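# Lift loaded sealant gun off hooks onto table

## Task

Lift the sealant gun, cartridge fitted, off its two rack hooks and set it down on the table so it rests there by itself, away from the rack and not leaning on any other object, with the cartridge still inside; never let it drop more than a few centimetres, then declare the job finished.

## Robot and tools

Robot: two arms, left_arm and right_arm, each ending in a two-finger gripper. Fingers extend along the gripper's +z axis and separate along its y axis. The reported hand point sits between the finger pads, roughly 1 cm short of the tips.

Frame: all poses, targets and offset axes use the scene frame. Its origin is at table-top height, halfway between the nominal arm bases; +z points up, +x reaches out over the table, and left_arm is on the +y side (this is unrelated to left or right in images). Calibrated bases: left_arm at (+0.006, +0.255, 0) m, quat_wxyz (+1.000, 0, 0, -0.007); right_arm at (-0.006, -0.359, 0) m, quat_wxyz (+1.000, 0, 0, +0.030). Printed hand positions and orientations may be wrong by a few centimetres, worse at long reach.

Row layout (shared by execute_actions and move): one list of 14 numbers covering both arms, each in [-1, 1]: dx, dy, dz, rx, ry, rz, opening for left_arm, then the same seven for right_arm. dx..dz are position offsets along scene axes; rx, ry, rz form one rotation vector applied about the hand target's position. Scale: 1.0 equals 0.6 m or 180 degrees. These are offsets from the arm's Hand target as it stood when the call began, never absolute poses. Opening is absolute: +1 fully open (0.094 m), -1 closed. Six zeros for an arm means no new pose request; still send that gripper its wanted opening, because 0 is a real half-open command.

execute_actions(actions, cameras): actions is a list of actions; each action is a list of up to 15 rows, one row per 1/30 s step, all measured from the start pose of that action (not from the preceding row). A short action repeats its final row up to step 15. Offsets accumulate across calls, so sending the same offset again moves further. Images arrive only if actions is empty or cameras names them. An empty list also reports the current scene number and task.

move(target, speed, blend, opening_speed, grip_force, blocking, cameras): target is one 14-number row or a list of up to 15 rows, each offset from the same starting Hand targets. Grippers travel straight lines, rotating the short way; all paths finish together, max 10 s. speed is m/s path cap (0.002 to 4.3, default 0.25; rotation cap twice that in rad/s); one value or one per target. blend in metres rounds corners in a list (0 = stop at each). opening_speed (0.2 or more, per second on the -1..+1 scale) ramps fingers; use it for fragile items. grip_force is newtons per pad, 10 to 50, one value or one per arm; it persists, and low values close slowly. blocking=false returns after about 0.5 s while motion continues. Paths ignore obstacles and the other arm; faster moves lag, stray and hit harder. Avoid paths passing near an arm's own base (elbow may whip round). The result adds a move: line with the ending (done, off_target, moving, held, fault) and limits (paced = pose clipped, held = steps withheld). done means resting within 10 mm and 2 degrees.

wait(seconds): 0 to 3600, sends nothing new; a running move keeps going and the wait returns when it ends. stop(): brakes the current move; braking needs distance. zoom_image(camera, region): camera one of cam_high, cam_low, cam_left_wrist, cam_right_wrist (each 672x504); region [x0, y0, x1, y1] pixels from top-left, at most 504 each way, from that camera's latest image. finished_scene(scene): scene number, irreversible; call it only once the gun rests on the table unaided.

Control details: each step the commanded orientation is clipped to within 40 degrees of the measured one. Hand target in results is the last command after clipping; the next offsets start from it. Grippers often stop a few centimetres short due to friction and load; that alone is not contact. If short, send the remaining distance as an offset. A blocked arm keeps pushing until commanded back past its gripper.

Reading results: end_effector_position (m) and end_effector_quat_wxyz in scene frame; grip_measured uses the opening scale (reads slightly wide when empty, a bit narrow when squeezing hard); grip_effort_nm is gripper motor effort, negative closing, not pad force; Joint velocities, torques (positive toward larger joint angle; numbers 3 and 4 wrap at ±28 N m); Tool commands; step readings for execute_actions. To release, command an opening well above grip_measured. Joint ranges (rad): waist -2.880..2.880, shoulder 0..3.142, elbow 0..3.019 (straight 2.964), wrist pitch -1.693..1.571, wrist yaw -1.571..1.571, wrist roll -2.094..2.094.

Avoid: dropping the gun or letting go while it moves; knocking it off the table; slamming into the rack, table or fixed parts; the two grippers or wrist cameras touching or one closing on the other (the clearance check does not prevent that); strain on camera cables; long holds with outstretched arms or pushing at unreachable poses, which overheat motors (MOTOR HOT warning, then at 100 °C the arm goes limp and drops what it holds). Loose objects may occasionally get nudged.

Each tool is called after "Call:" as a command line: name --argument value for each argument, lists and objects as JSON in quotes; but a table of rows of numbers goes row by row, as --pt "numbers of a row", without its own name.

## Session

Call:
execute_actions --actions '[]'

Scene clock: 0.00 s.
left_arm: end_effector_position=(+0.8025, +0.7242, +0.1281) grip_measured=+1.000 grip_effort_nm=n/a end_effector_quat_wxyz=(+0.582, -0.398, +0.682, +0.196) | right_arm: end_effector_position=(+0.5605, -0.4549, +0.3622) grip_measured=+1.000 grip_effort_nm=n/a end_effector_quat_wxyz=(+0.211, +0.584, +0.784, -0.011)
Joint positions: left_arm=[0.477 2.384 1.978 0.138 -0.376 -0.304 0.094] | right_arm=[-0.157 1.639 1.867 -1.439 0.234 1.142 0.094]
Joint velocities: within noise
Joint torques (N m): no reading
Heat: left arm: hottest shoulder 28 °C; right arm: hottest waist 27 °C.
Hand target: left_arm +0.8099, +0.7252, +0.1564; +0.601, -0.394, +0.667, +0.196 | right_arm +0.5631, -0.4583, +0.3887; +0.238, +0.584, +0.777, +0.001
Tool commands: left_gripper/opening=+1.0 right_gripper/opening=+1.0

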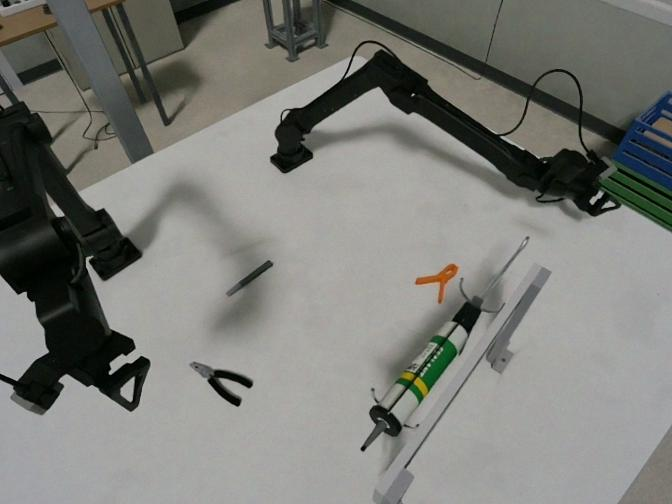

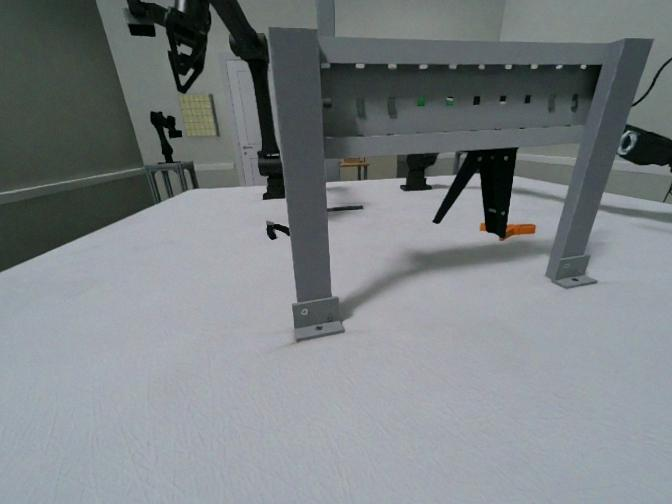

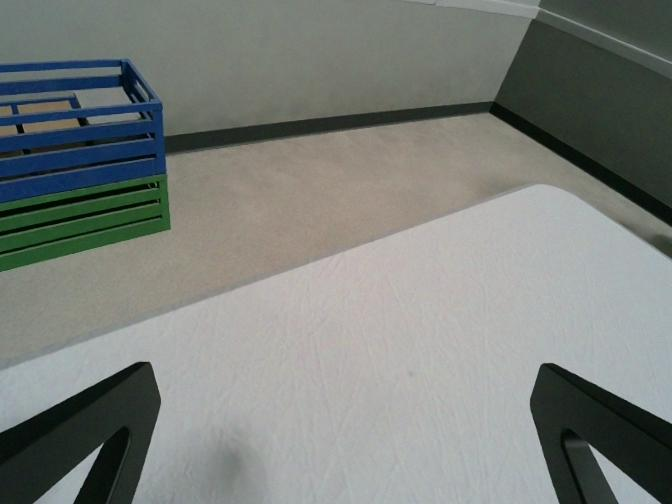

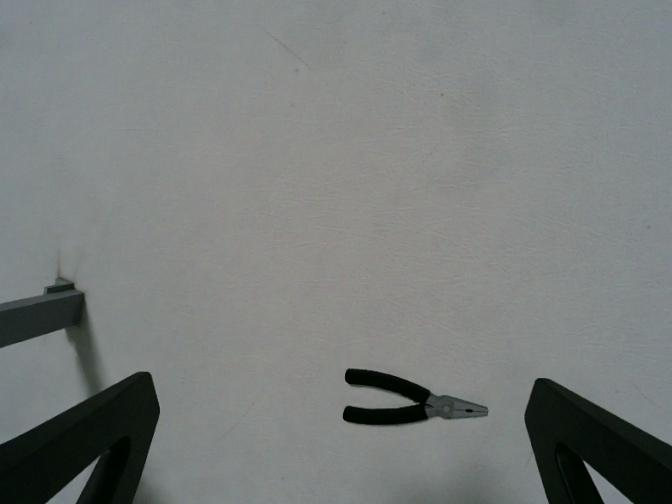

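Call:
zoom_image --camera "cam_high" --region '[340, 220, 580, 480]'

Call:
zoom_image --camera "cam_low" --region '[260, 20, 660, 320]'

Scaled by 1.938 from the camera's image (finer frame: 960x720).

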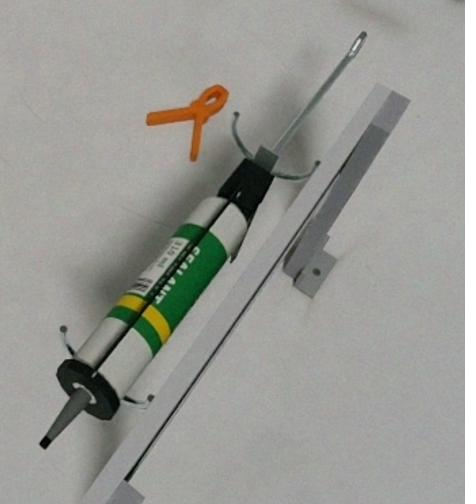

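Scaled by 1.260 from the camera's image (finer frame: 960x720).

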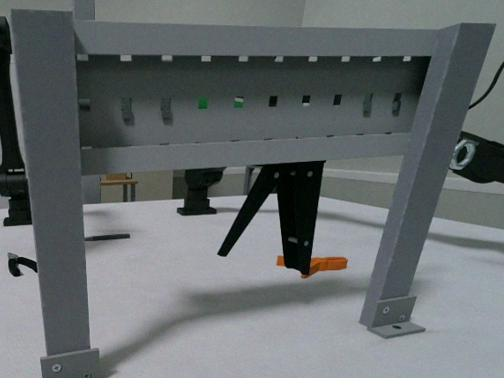

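Call:
move --target '[0,0,0,0,0,0,1,-0.105,0.763,-0.115,0.170,-0.374,0.048,1]' --speed 0.3 --cameras '["all"]'

Scene clock: 171.50 s.
left_arm: end_effector_position=(+0.8025, +0.7242, +0.1281) grip_measured=+1.000 grip_effort_nm=0.00 end_effector_quat_wxyz=(+0.582, -0.398, +0.682, +0.196) | right_arm: end_effector_position=(+0.4967, -0.0029, +0.3051) grip_measured=+1.000 grip_effort_nm=-0.02 end_effector_quat_wxyz=(+0.459, +0.475, +0.539, +0.522)
Joint positions: left_arm=[0.477 2.384 1.978 0.138 -0.376 -0.304 0.094] | right_arm=[0.732 1.517 0.971 0.503 0.664 1.599 0.094]
Joint torques (N m): left_arm=[-0.67 -21.95 10.85 2.37 -0.05 -0.03] | right_arm=[-0.09 -12.34 9.65 2 0.15 -0.39]
Heat: left arm: hottest shoulder 34 °C; right arm: hottest elbow 32 °C.
Hand target: left_arm +0.8099, +0.7252, +0.1564; +0.601, -0.394, +0.667, +0.196 | right_arm +0.5001, -0.0005, +0.3197; +0.469, +0.469, +0.529, +0.530
Off the commanded pose: left_arm 0.029 m, 3 deg | right_arm 0.015 m, 2 deg.
move: off_target (right_arm)

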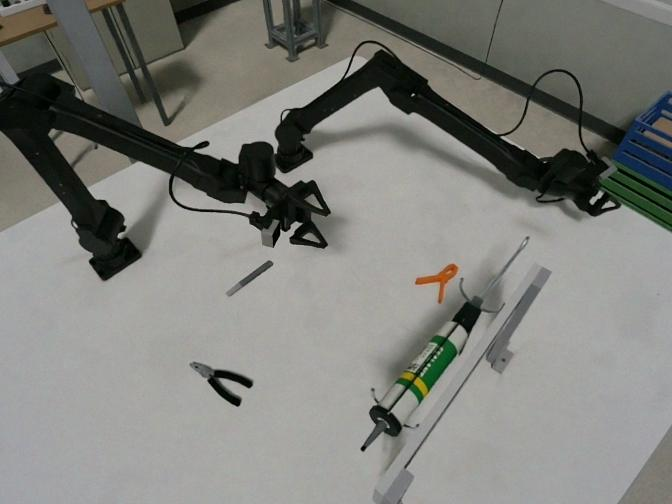

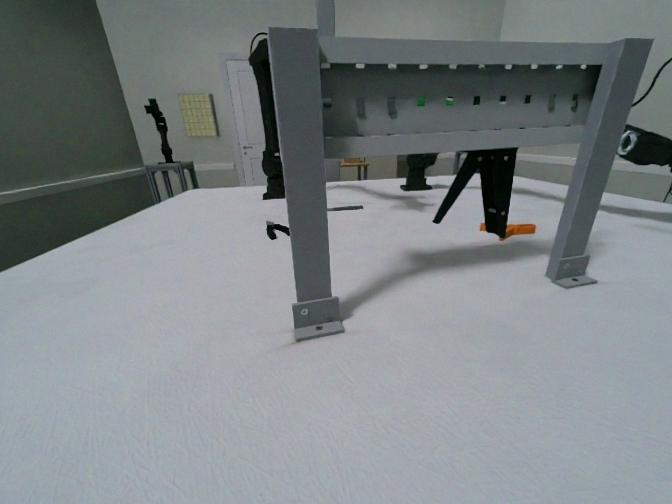

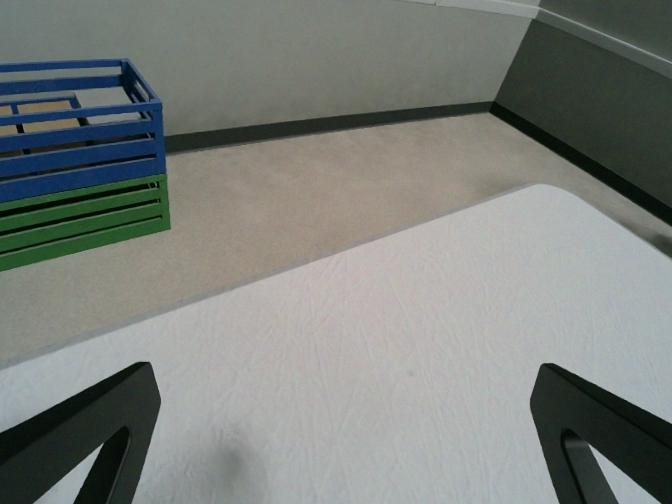

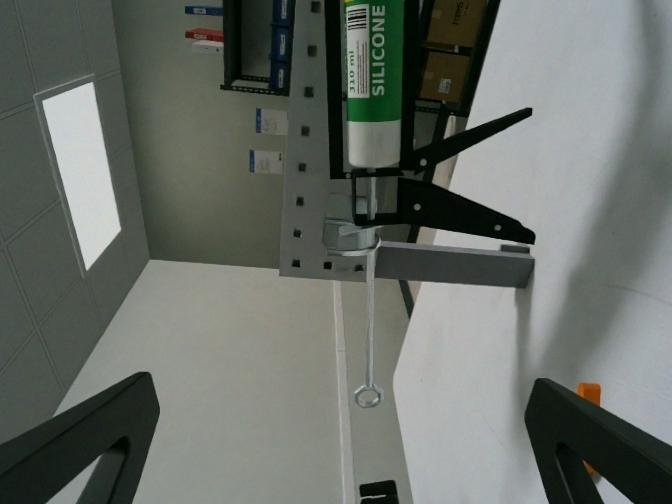

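Call:
move --target '[0,0,0,0,0,0,1,0.133,-0.083,-0.04,0,0,0,1]' --speed 0.25 --cameras '["cam_high","cam_right_wrist"]'

Scene clock: 248.40 s.
left_arm: end_effector_position=(+0.8025, +0.7242, +0.1281) grip_measured=+1.000 grip_effort_nm=0.00 end_effector_quat_wxyz=(+0.582, -0.398, +0.682, +0.196) | right_arm: end_effector_position=(+0.5666, -0.0602, +0.2564) grip_measured=+1.000 grip_effort_nm=-0.02 end_effector_quat_wxyz=(+0.454, +0.483, +0.553, +0.505)
Joint positions: left_arm=[0.477 2.384 1.978 0.138 -0.376 -0.304 0.094] | right_arm=[0.548 1.619 0.976 0.557 0.486 1.597 0.094]
Joint torques (N m): left_arm=[-1.03 -22.42 10.56 2.41 -0.03 0.02] | right_arm=[-0.26 -13.86 12.34 2.09 -0.05 -0.38]
Heat: left arm: hottest shoulder 35 °C; right arm: hottest elbow 28 °C.
Hand target: left_arm +0.8099, +0.7252, +0.1564; +0.601, -0.394, +0.667, +0.196 | right_arm +0.5799, -0.0503, +0.2957; +0.469, +0.469, +0.529, +0.530
Off the commanded pose: left_arm 0.029 m, 3 deg | right_arm 0.043 m, 5 deg.
move: off_target (right_arm)

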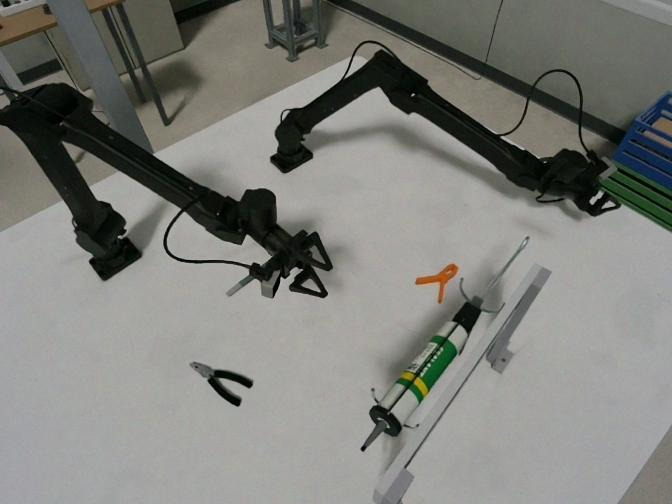

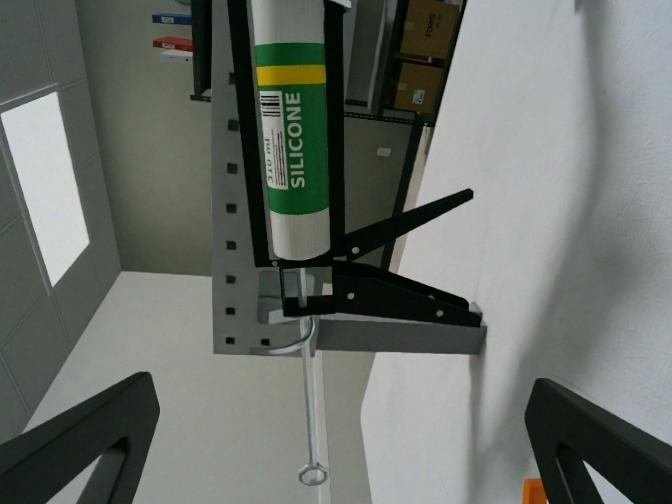

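Call:
move --target '[0,0,0,0,0,0,1,0.158,0.0,0.005,0,-0.022,0,1]' --speed 0.15 --cameras '["cam_high","cam_low","cam_right_wrist"]'

Scene clock: 301.40 s.
left_arm: end_effector_position=(+0.8025, +0.7242, +0.1281) grip_measured=+1.000 grip_effort_nm=0.00 end_effector_quat_wxyz=(+0.582, -0.398, +0.682, +0.196) | right_arm: end_effector_position=(+0.6589, -0.0536, +0.2630) grip_measured=+1.000 grip_effort_nm=-0.02 end_effector_quat_wxyz=(+0.468, +0.464, +0.535, +0.528)
Joint positions: left_arm=[0.477 2.384 1.978 0.138 -0.376 -0.304 0.094] | right_arm=[0.462 1.816 1.211 0.601 0.391 1.562 0.094]
Joint torques (N m): left_arm=[-0.44 -22.3 10.74 2.28 -0.02 0.02] | right_arm=[-1.38 -16.44 12.64 1.94 -0.08 -0.39]
Heat: left arm: hottest shoulder 35 °C; right arm: hottest elbow 31 °C.
Hand target: left_arm +0.8099, +0.7252, +0.1564; +0.601, -0.394, +0.667, +0.196 | right_arm +0.6747, -0.0503, +0.2987; +0.487, +0.450, +0.513, +0.546
Off the commanded pose: left_arm 0.029 m, 3 deg | right_arm 0.039 m, 4 deg.
move: off_target (right_arm)

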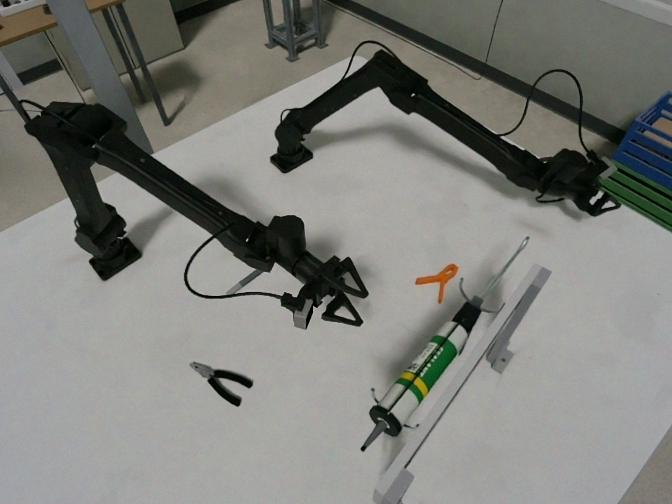

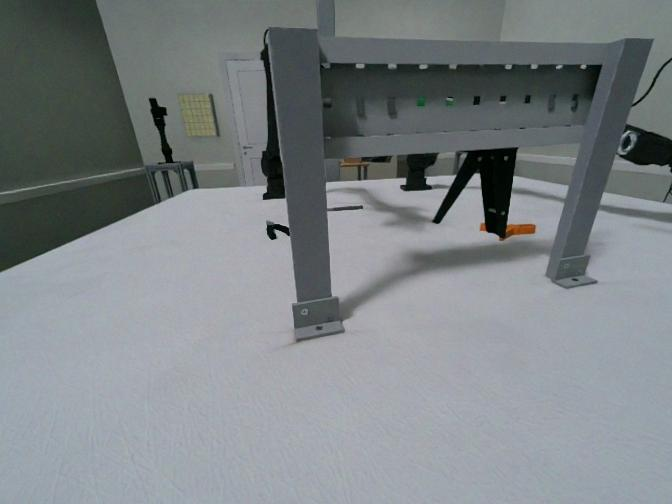

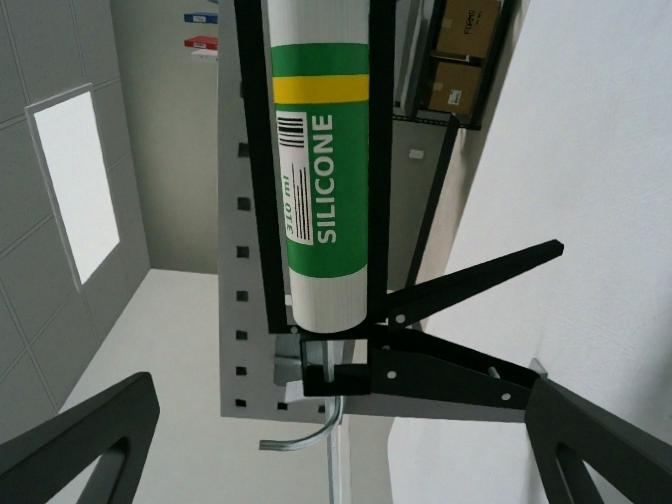

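Call:
zoom_image --camera "cam_right_wrist" --region '[200, 120, 480, 340]'

Call:
zoom_image --camera "cam_high" --region '[340, 280, 500, 460]'

Scaled by 1.800 from the camera's image (finer frame: 960x720).

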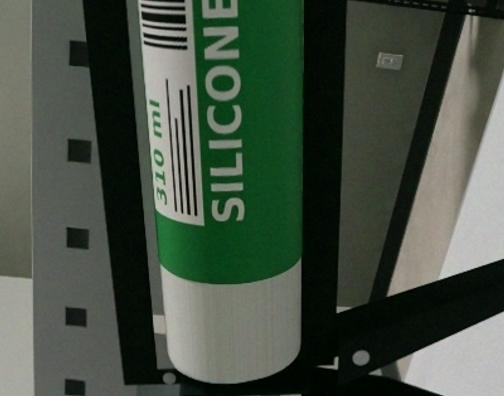

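Scaled by 2.800 from the camera's image (finer frame: 960x720).

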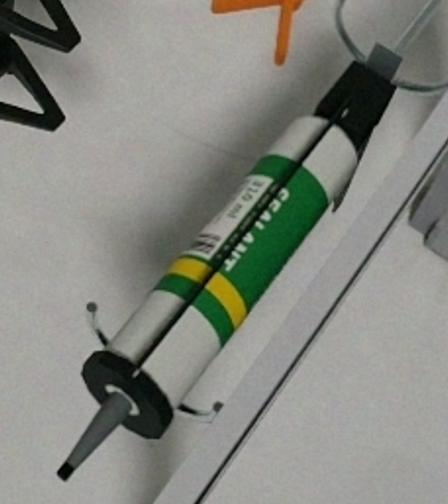

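Call:
move --target '[0,0,0,0,0,0,1,0.123,-0.013,0.022,0,-0.006,0,1]' --speed 0.12 --cameras '["cam_high","cam_right_wrist"]'

Scene clock: 364.13 s.
left_arm: end_effector_position=(+0.8025, +0.7242, +0.1281) grip_measured=+1.000 grip_effort_nm=0.00 end_effector_quat_wxyz=(+0.582, -0.398, +0.682, +0.196) | right_arm: end_effector_position=(+0.7344, -0.0607, +0.2815) grip_measured=+1.000 grip_effort_nm=-0.02 end_effector_quat_wxyz=(+0.476, +0.457, +0.521, +0.541)
Joint positions: left_arm=[0.477 2.384 1.978 0.138 -0.376 -0.304 0.094] | right_arm=[0.393 1.946 1.438 0.549 0.323 1.557 0.094]
Joint torques (N m): left_arm=[-0.5 -22.07 10.67 2.15 -0.05 -0.02] | right_arm=[-1.2 -18.84 13.31 1.01 -0.09 -0.39]
Heat: left arm: hottest shoulder 35 °C; right arm: hottest elbow 33 °C.
Hand target: left_arm +0.8099, +0.7252, +0.1564; +0.601, -0.394, +0.667, +0.196 | right_arm +0.7485, -0.0581, +0.3119; +0.492, +0.445, +0.508, +0.550
Off the commanded pose: left_arm 0.029 m, 3 deg | right_arm 0.034 m, 3 deg.
move: off_target (right_arm)

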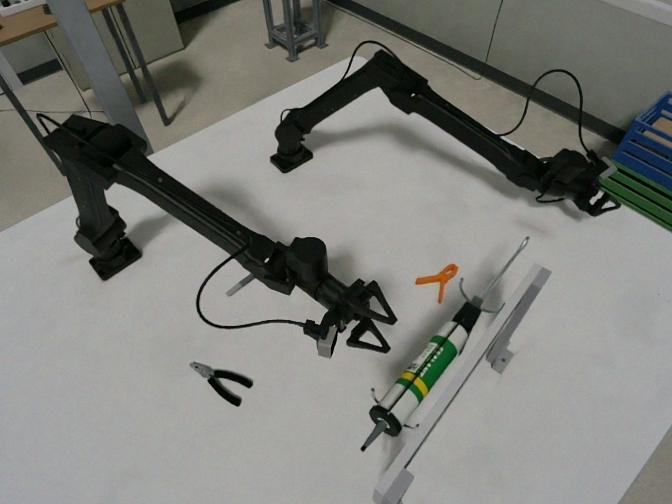

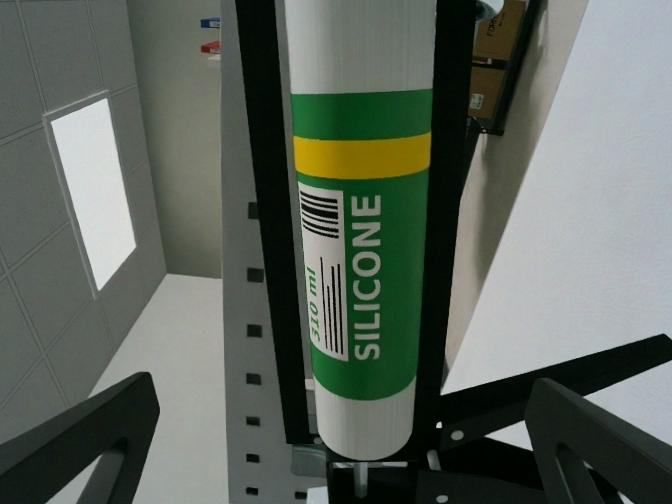

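Call:
move --target '[0,0,0,0,0,0,1,0.048,0.007,-0.012,0,0.013,0,1]' --speed 0.08 --cameras '["cam_right_wrist"]'

Scene clock: 390.10 s.
left_arm: end_effector_position=(+0.8025, +0.7242, +0.1281) grip_measured=+1.000 grip_effort_nm=0.00 end_effector_quat_wxyz=(+0.582, -0.398, +0.682, +0.196) | right_arm: end_effector_position=(+0.7593, -0.0463, +0.2716) grip_measured=+1.000 grip_effort_nm=-0.02 end_effector_quat_wxyz=(+0.466, +0.460, +0.539, +0.529)
Joint positions: left_arm=[0.477 2.384 1.978 0.138 -0.376 -0.304 0.094] | right_arm=[0.393 2.009 1.543 0.46 0.311 1.557 0.094]
Joint torques (N m): left_arm=[-0.44 -22.42 10.71 2.37 -0.04 -0.04] | right_arm=[-1.79 -20.19 13.55 1.01 -0.07 -0.2]
Heat: left arm: hottest shoulder 36 °C; right arm: hottest elbow 34 °C.
Hand target: left_arm +0.8099, +0.7252, +0.1564; +0.601, -0.394, +0.667, +0.196 | right_arm +0.7773, -0.0539, +0.3047; +0.481, +0.456, +0.518, +0.541
Off the commanded pose: left_arm 0.029 m, 3 deg | right_arm 0.038 m, 3 deg.
move: off_target (right_arm)

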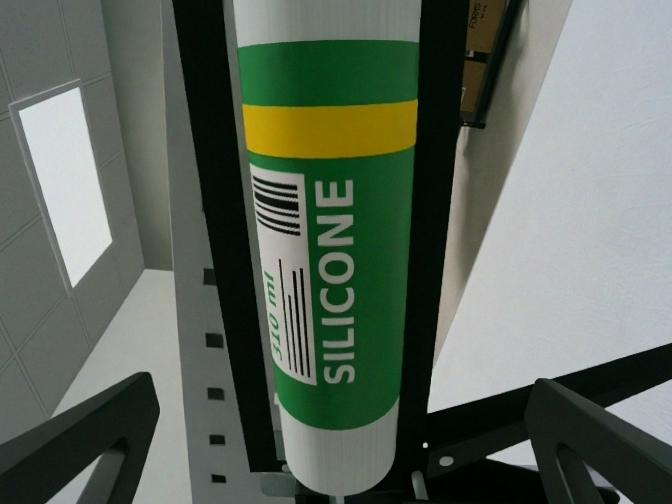

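Call:
move --target '[0,0,0,0,0,0,1,0.04,-0.018,0.009,0,0,0,1]' --speed 0.06 --cameras '["cam_right_wrist"]'

Scene clock: 405.47 s.
left_arm: end_effector_position=(+0.8025, +0.7242, +0.1281) grip_measured=+1.000 grip_effort_nm=0.00 end_effector_quat_wxyz=(+0.582, -0.398, +0.682, +0.196) | right_arm: end_effector_position=(+0.7866, -0.0636, +0.2770) grip_measured=+1.000 grip_effort_nm=-0.02 end_effector_quat_wxyz=(+0.468, +0.463, +0.537, +0.527)
Joint positions: left_arm=[0.477 2.384 1.978 0.138 -0.376 -0.304 0.094] | right_arm=[0.354 2.046 1.62 0.42 0.282 1.557 0.094]
Joint torques (N m): left_arm=[-0.56 -22.36 10.61 2.15 -0.06 -0.03] | right_arm=[-1.44 -20.78 13.81 1.02 -0.08 -0.18]
Heat: left arm: hottest shoulder 36 °C; right arm: hottest elbow 34 °C.
Hand target: left_arm +0.8099, +0.7252, +0.1564; +0.601, -0.394, +0.667, +0.196 | right_arm +0.8013, -0.0647, +0.3101; +0.481, +0.456, +0.518, +0.541
Off the commanded pose: left_arm 0.029 m, 3 deg | right_arm 0.036 m, 3 deg.
move: off_target (right_arm)

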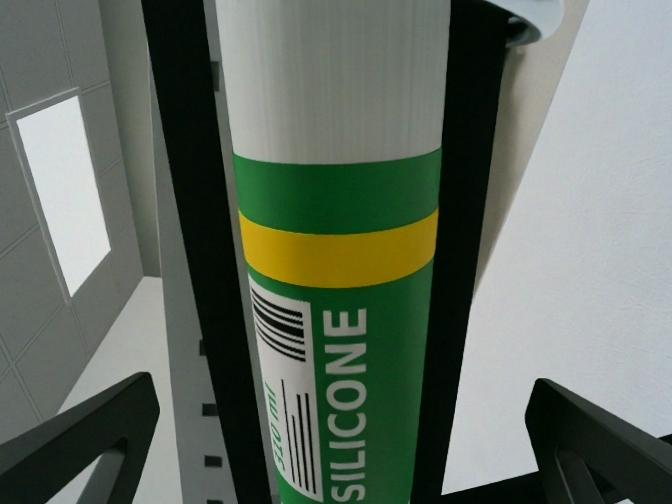

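Call:
move --target '[0,0,0,0,0,0,1,0.037,0.008,0.001,0,0,0,1]' --speed 0.06 --cameras '["cam_right_wrist", "cam_high", "cam_low"]'

Scene clock: 417.10 s.
left_arm: end_effector_position=(+0.8025, +0.7242, +0.1281) grip_measured=+1.000 grip_effort_nm=0.00 end_effector_quat_wxyz=(+0.582, -0.398, +0.682, +0.196) | right_arm: end_effector_position=(+0.8073, -0.0534, +0.2763) grip_measured=+1.000 grip_effort_nm=-0.02 end_effector_quat_wxyz=(+0.467, +0.462, +0.539, +0.528)
Joint positions: left_arm=[0.477 2.384 1.978 0.138 -0.376 -0.304 0.094] | right_arm=[0.354 2.103 1.715 0.38 0.276 1.557 0.094]
Joint torques (N m): left_arm=[-1.14 -22.12 10.85 2.24 -0.01 -0.02] | right_arm=[-1.55 -21.66 14 1.03 -0.07 -0.18]
Heat: left arm: hottest shoulder 36 °C; right arm: hottest elbow 36 °C.
Hand target: left_arm +0.8099, +0.7252, +0.1564; +0.601, -0.394, +0.667, +0.196 | right_arm +0.8235, -0.0599, +0.3107; +0.481, +0.456, +0.518, +0.541
Off the commanded pose: left_arm 0.029 m, 3 deg | right_arm 0.039 m, 3 deg.
move: off_target (right_arm)
Images, in order (width x height): cam_high 672x504, cam_low 672x504, cam_right_wrist 672x504.

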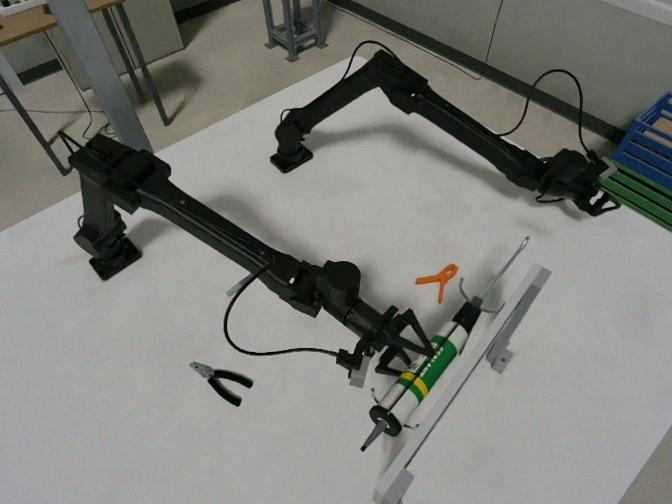

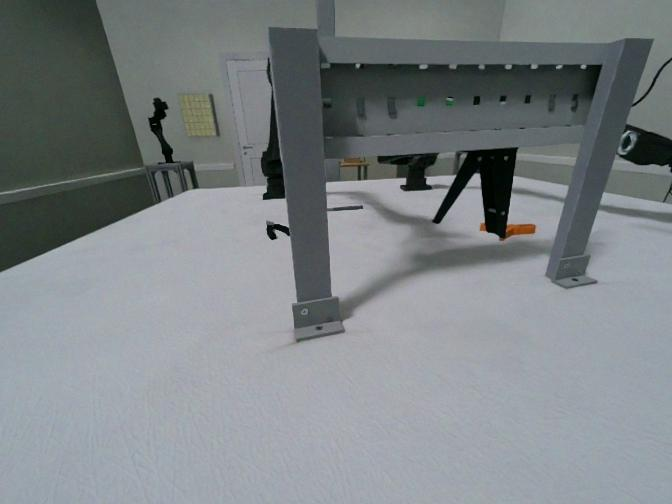

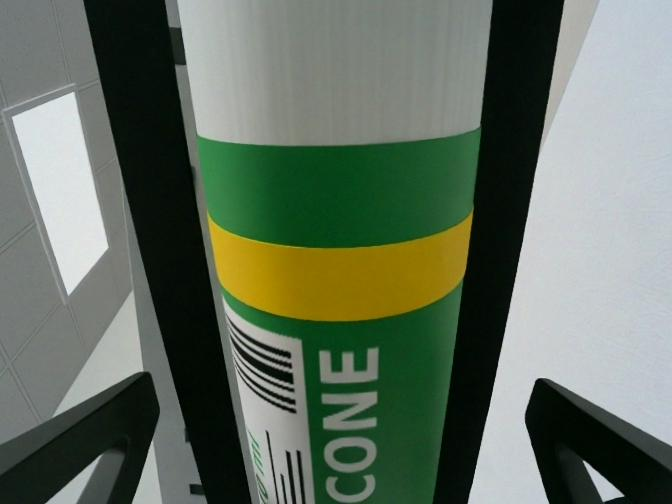

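Call:
move --target '[0,0,0,0,0,0,1,0.013,0.0,0.008,0,0,0,1]' --speed 0.06 --cameras '["cam_right_wrist"]'

Call:
zoom_image --camera "cam_right_wrist" --region '[100, 250, 600, 504]'

Scene clock: 429.93 s.
left_arm: end_effector_position=(+0.8025, +0.7242, +0.1281) grip_measured=+1.000 grip_effort_nm=0.00 end_effector_quat_wxyz=(+0.582, -0.398, +0.682, +0.196) | right_arm: end_effector_position=(+0.8143, -0.0497, +0.2802) grip_measured=+1.000 grip_effort_nm=-0.02 end_effector_quat_wxyz=(+0.466, +0.461, +0.540, +0.528)
Joint positions: left_arm=[0.477 2.384 1.978 0.138 -0.376 -0.304 0.094] | right_arm=[0.354 2.118 1.754 0.356 0.273 1.557 0.094]
Joint torques (N m): left_arm=[-1.2 -22.83 10.69 2.07 0.01 0.02] | right_arm=[-1.79 -21.95 14.13 1.01 -0.07 -0.18]
Heat: left arm: hottest shoulder 36 °C; right arm: hottest elbow 38 °C.
Hand target: left_arm +0.8099, +0.7252, +0.1564; +0.601, -0.394, +0.667, +0.196 | right_arm +0.8313, -0.0599, +0.3155; +0.481, +0.456, +0.518, +0.541
Off the commanded pose: left_arm 0.029 m, 3 deg | right_arm 0.040 m, 3 deg.
move: off_target (right_arm)

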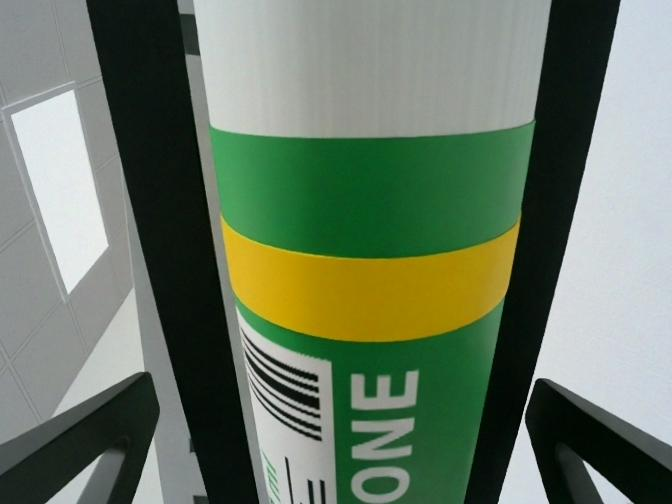

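Scaled by 1.008 from the camera's image (finer frame: 960x720).

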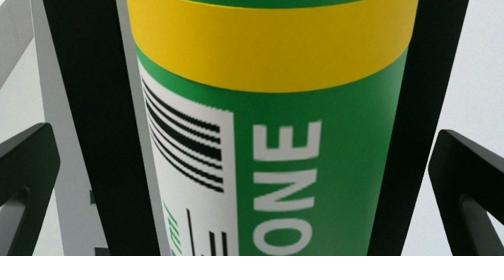

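Call:
move --target '[0,0,0,0,0,0,1,0,0,0,0,0,0,0.4]' --opening_speed 0.3 --cameras '["cam_right_wrist","cam_high"]'

Scene clock: 442.70 s.
left_arm: end_effector_position=(+0.8025, +0.7242, +0.1281) grip_measured=+1.000 grip_effort_nm=0.00 end_effector_quat_wxyz=(+0.582, -0.398, +0.682, +0.196) | right_arm: end_effector_position=(+0.8147, -0.0496, +0.2769) grip_measured=+0.673 grip_effort_nm=-1.05 end_effector_quat_wxyz=(+0.465, +0.462, +0.542, +0.526)
Joint positions: left_arm=[0.477 2.384 1.978 0.138 -0.376 -0.304 0.094] | right_arm=[0.354 2.121 1.754 0.352 0.273 1.557 0.079]
Joint torques (N m): left_arm=[-0.26 -22.3 10.85 2.22 -0.01 -0.05] | right_arm=[-1.67 -22.36 14.06 1.11 -0.07 -0.18]
Heat: left arm: hottest shoulder 36 °C; right arm: hottest elbow 39 °C.
Hand target: left_arm +0.8099, +0.7252, +0.1564; +0.601, -0.394, +0.667, +0.196 | right_arm +0.8313, -0.0599, +0.3155; +0.481, +0.456, +0.518, +0.541
Off the commanded pose: left_arm 0.029 m, 3 deg | right_arm 0.043 m, 4 deg.
move: done
Images, in order (width x height): cam_high 672x504, cam_right_wrist 672x504.

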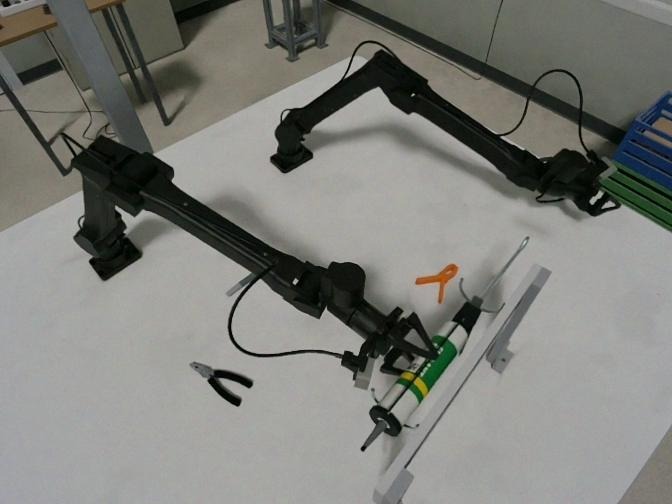

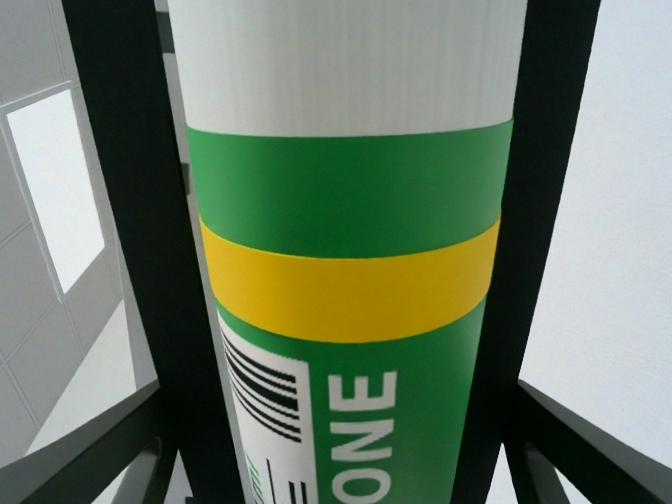

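Call:
move --target '[0,0,0,0,0,0,1,0,0,0.08,0,0,0,0.4]' --speed 0.05 --cameras '["cam_right_wrist","cam_high","cam_low"]'

Scene clock: 452.67 s.
left_arm: end_effector_position=(+0.8025, +0.7242, +0.1281) grip_measured=+1.000 grip_effort_nm=0.00 end_effector_quat_wxyz=(+0.582, -0.398, +0.682, +0.196) | right_arm: end_effector_position=(+0.8194, -0.0490, +0.2779) grip_measured=+0.673 grip_effort_nm=-1.05 end_effector_quat_wxyz=(+0.454, +0.472, +0.557, +0.510)
Joint positions: left_arm=[0.477 2.384 1.978 0.138 -0.376 -0.304 0.094] | right_arm=[0.353 2.121 1.794 0.257 0.273 1.565 0.079]
Joint torques (N m): left_arm=[-0.09 -22.71 10.78 2.33 0.05 -0.04] | right_arm=[-1.49 -26.58 15.02 1.1 -0.01 -0.26]
Heat: left arm: hottest shoulder 36 °C; right arm: hottest elbow 40 °C.
Hand target: left_arm +0.8099, +0.7252, +0.1564; +0.601, -0.394, +0.667, +0.196 | right_arm +0.8313, -0.0599, +0.3635; +0.481, +0.456, +0.518, +0.541
Off the commanded pose: left_arm 0.029 m, 3 deg | right_arm 0.087 m, 7 deg.
move: off_target (right_arm)
Images, in order (width x height): cam_high 672x504, cam_low 672x504, cam_right_wrist 672x504.

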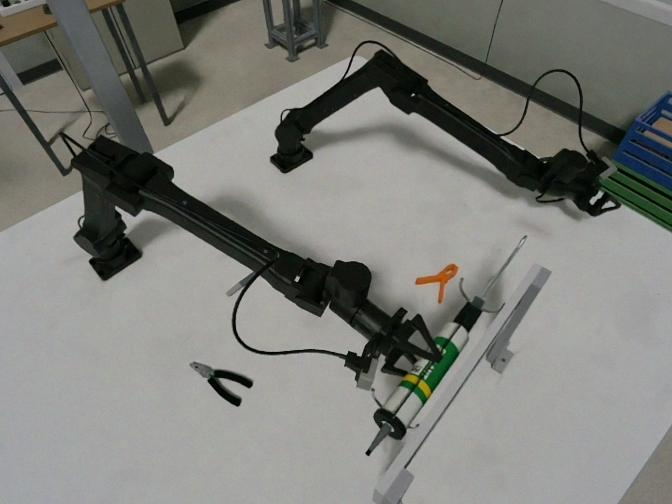

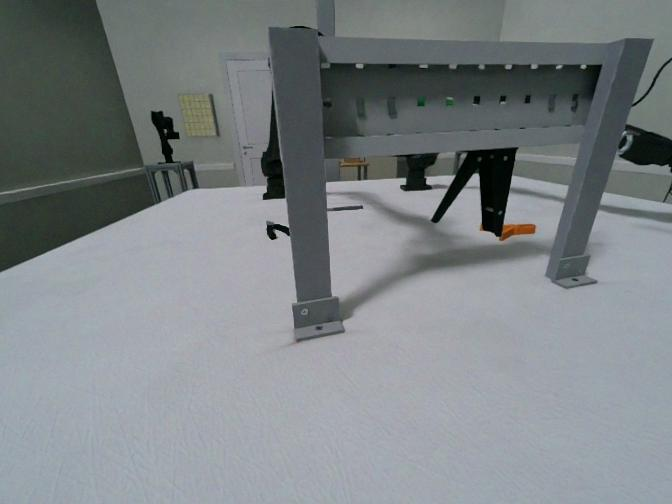

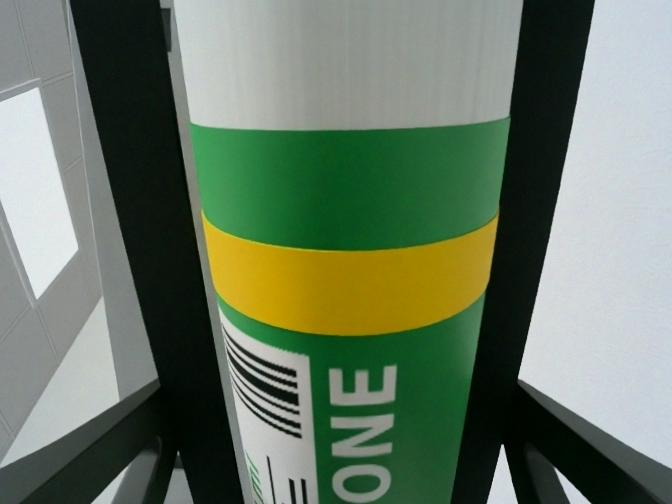

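Call:
move --target '[0,0,0,0,0,0,1,-0.015,0,0.08,0,-0.02,0,0.4]' --speed 0.06 --cameras '["cam_right_wrist","cam_high","cam_low"]'

Scene clock: 463.43 s.
left_arm: end_effector_position=(+0.8025, +0.7242, +0.1281) grip_measured=+1.000 grip_effort_nm=0.00 end_effector_quat_wxyz=(+0.582, -0.398, +0.682, +0.196) | right_arm: end_effector_position=(+0.8189, -0.0492, +0.2801) grip_measured=+0.673 grip_effort_nm=-1.05 end_effector_quat_wxyz=(+0.455, +0.472, +0.557, +0.510)
Joint positions: left_arm=[0.477 2.384 1.978 0.138 -0.376 -0.304 0.094] | right_arm=[0.353 2.118 1.794 0.256 0.273 1.565 0.079]
Joint torques (N m): left_arm=[-1.38 -22.59 10.66 2.39 0.02 0] | right_arm=[-1.08 -30.45 15.39 1.63 0.21 -0.51]
Heat: left arm: hottest shoulder 36 °C; right arm: hottest elbow 40 °C.
Hand target: left_arm +0.8099, +0.7252, +0.1564; +0.601, -0.394, +0.667, +0.196 | right_arm +0.8223, -0.0599, +0.4115; +0.497, +0.439, +0.502, +0.555
Off the commanded pose: left_arm 0.029 m, 3 deg | right_arm 0.132 m, 10 deg.
move: off_target (right_arm)
Images, in order (width x height): cam_high 672x504, cam_low 672x504, cam_right_wrist 672x504.

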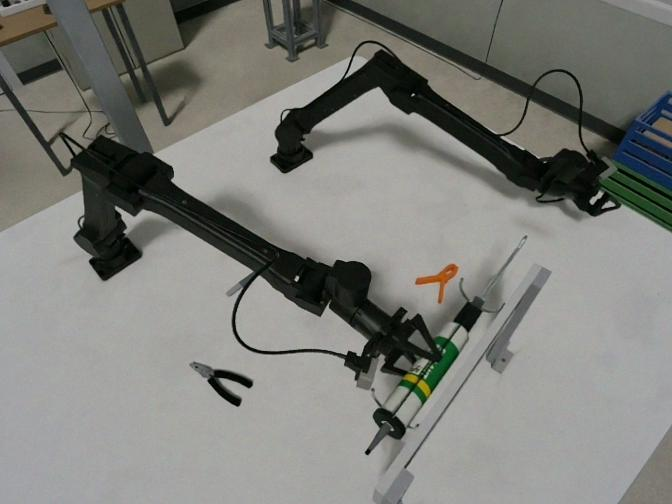

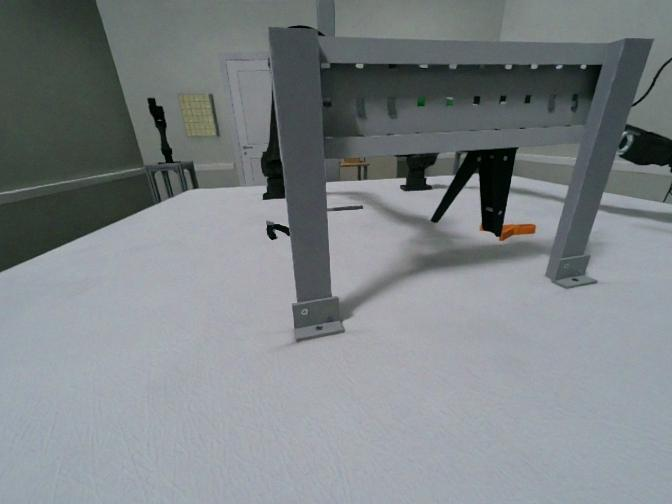

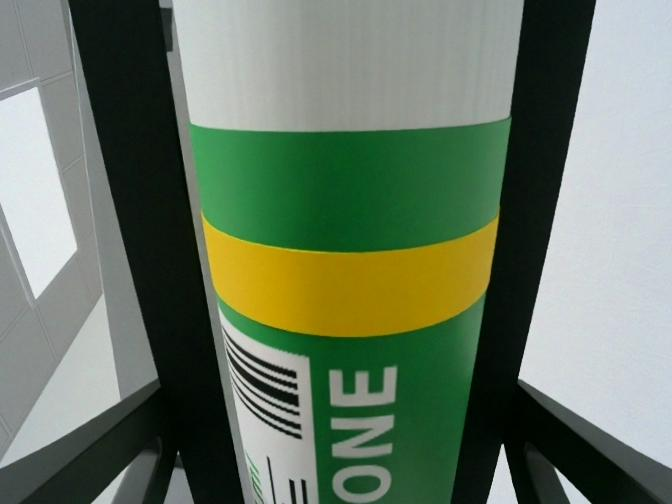

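Call:
zoom_image --camera "cam_high" --region '[340, 220, 560, 480]'

Scaled by 1.938 from the camera's image (finer frame: 960x720).

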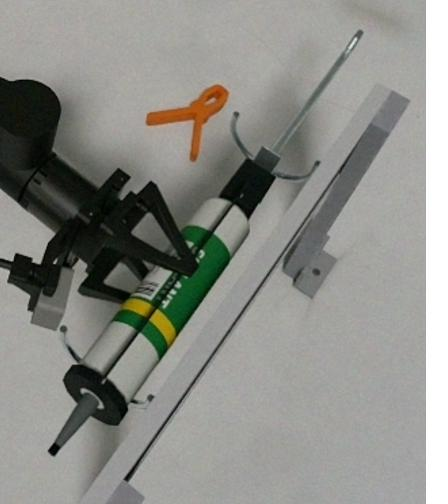

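Call:
move --target '[0,0,0,0,0,0,1,-0.01,0,0.067,0,0,0,0.4]' --speed 0.05 --cameras '["cam_right_wrist","cam_high","cam_low"]'

Call:
zoom_image --camera "cam_high" --region '[340, 220, 560, 480]'

Scene clock: 493.63 s.
left_arm: end_effector_position=(+0.8025, +0.7242, +0.1281) grip_measured=+1.000 grip_effort_nm=0.00 end_effector_quat_wxyz=(+0.582, -0.398, +0.682, +0.196) | right_arm: end_effector_position=(+0.8128, -0.0504, +0.2862) grip_measured=+0.673 grip_effort_nm=-1.05 end_effector_quat_wxyz=(+0.448, +0.476, +0.574, +0.492)
Joint positions: left_arm=[0.477 2.384 1.978 0.138 -0.376 -0.304 0.094] | right_arm=[0.354 2.089 1.794 0.178 0.273 1.556 0.079]
Joint torques (N m): left_arm=[-0.15 -22.89 10.63 2.06 0.01 0.01] | right_arm=[-0.91 -32.09 17.14 1.88 0.33 -0.41]
Heat: left arm: hottest shoulder 36 °C; right arm: hottest elbow 41 °C.
Hand target: left_arm +0.8099, +0.7252, +0.1564; +0.601, -0.394, +0.667, +0.196 | right_arm +0.8163, -0.0599, +0.4517; +0.497, +0.439, +0.502, +0.555
Off the commanded pose: left_arm 0.029 m, 3 deg | right_arm 0.166 m, 13 deg.
move: off_target (right_arm)
Images, in order (width x height): cam_high 672x504, cam_low 672x504, cam_right_wrist 672x504.

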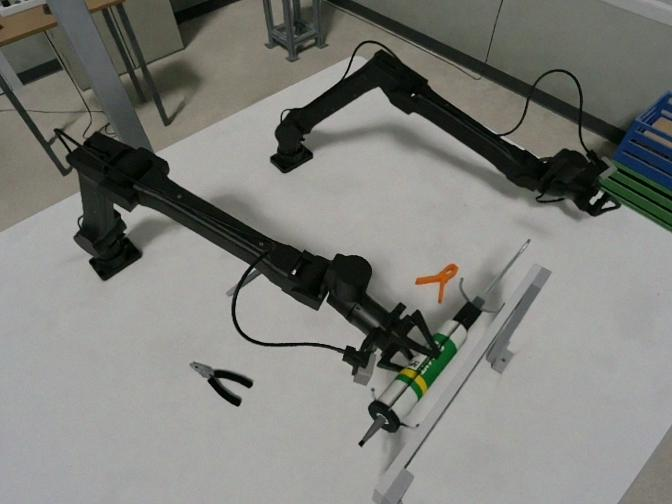

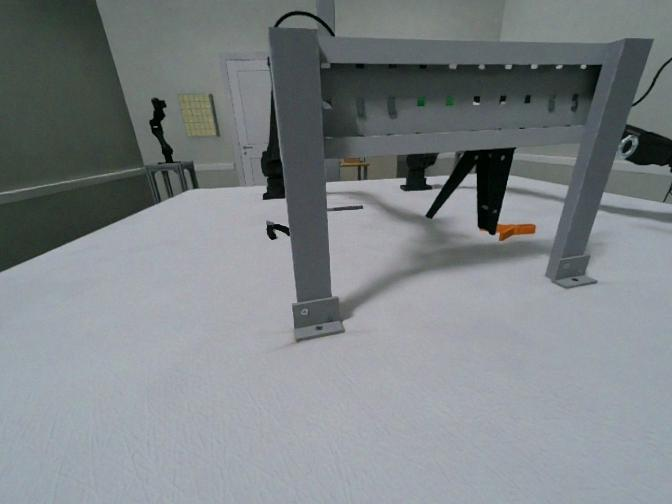

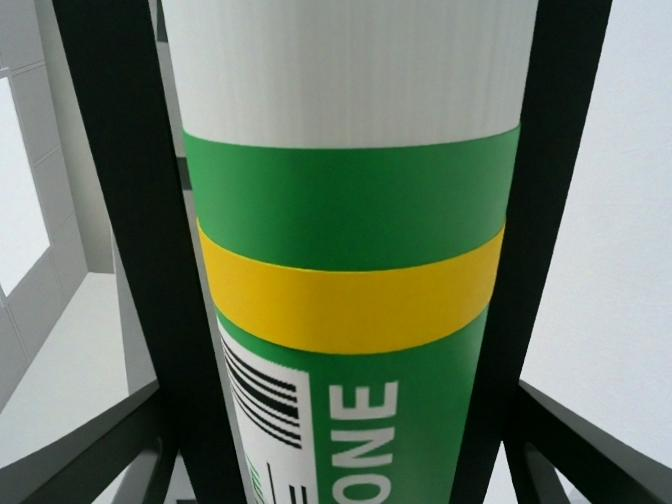

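Scaled by 1.938 from the camera's image (finer frame: 960x720).

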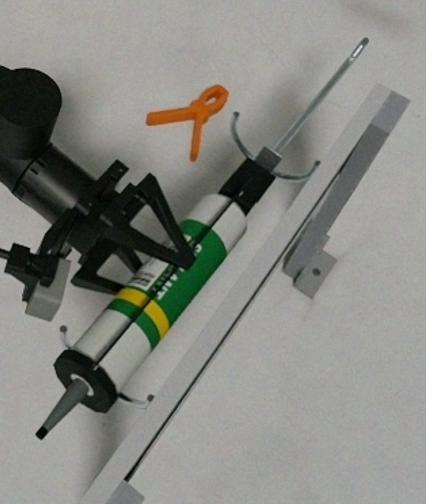

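Call:
move --target '[-0.383,-0.875,0.24,-0.358,-0.250,-0.151,1,0.01,0,-0.167,0,0,0,0.4]' --speed 0.25 --cameras '["cam_left_wrist","cam_high","cam_right_wrist"]'

Scene clock: 541.90 s.
left_arm: end_effector_position=(+0.5832, +0.2022, +0.2851) grip_measured=+1.000 grip_effort_nm=0.00 end_effector_quat_wxyz=(+0.522, -0.535, +0.486, -0.453) | right_arm: end_effector_position=(+0.8152, -0.0511, +0.2845) grip_measured=+0.673 grip_effort_nm=-1.05 end_effector_quat_wxyz=(+0.472, +0.456, +0.547, +0.519)
Joint positions: left_arm=[-0.165 1.399 0.789 0.563 -0.298 -1.56 0.094] | right_arm=[0.353 2.113 1.763 0.334 0.274 1.533 0.079]
Joint torques (N m): left_arm=[-1.73 -9.29 7.69 2.96 -0.12 -0.11] | right_arm=[-1.26 -25.05 12.63 3 -0.04 -0.17]
Heat: left arm: hottest shoulder 36 °C; right arm: hottest elbow 46 °C.
Hand target: left_arm +0.5801, +0.2002, +0.3004; +0.529, -0.529, +0.469, -0.468 | right_arm +0.8223, -0.0599, +0.3515; +0.497, +0.439, +0.502, +0.555
Off the commanded pose: left_arm 0.016 m, 3 deg | right_arm 0.068 m, 7 deg.
move: off_target (left_arm, right_arm)
Images, in order (width x height): cam_high 672x504, cam_left_wrist 672x504, cam_right_wrist 672x504.

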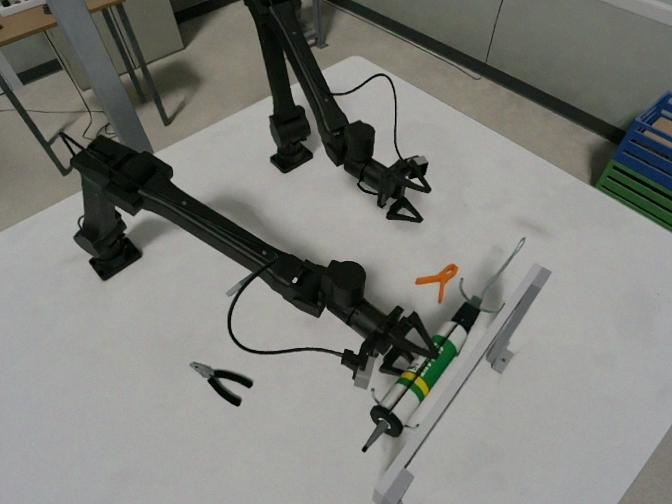

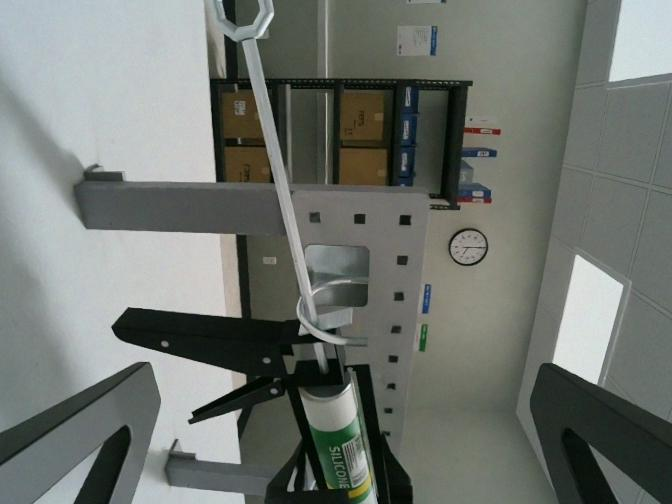

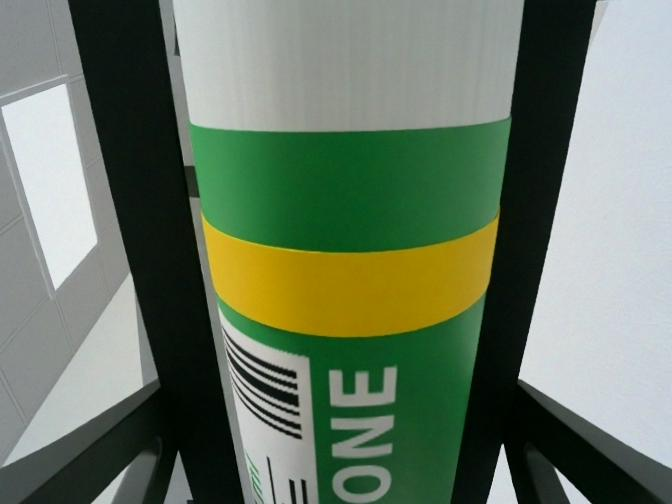

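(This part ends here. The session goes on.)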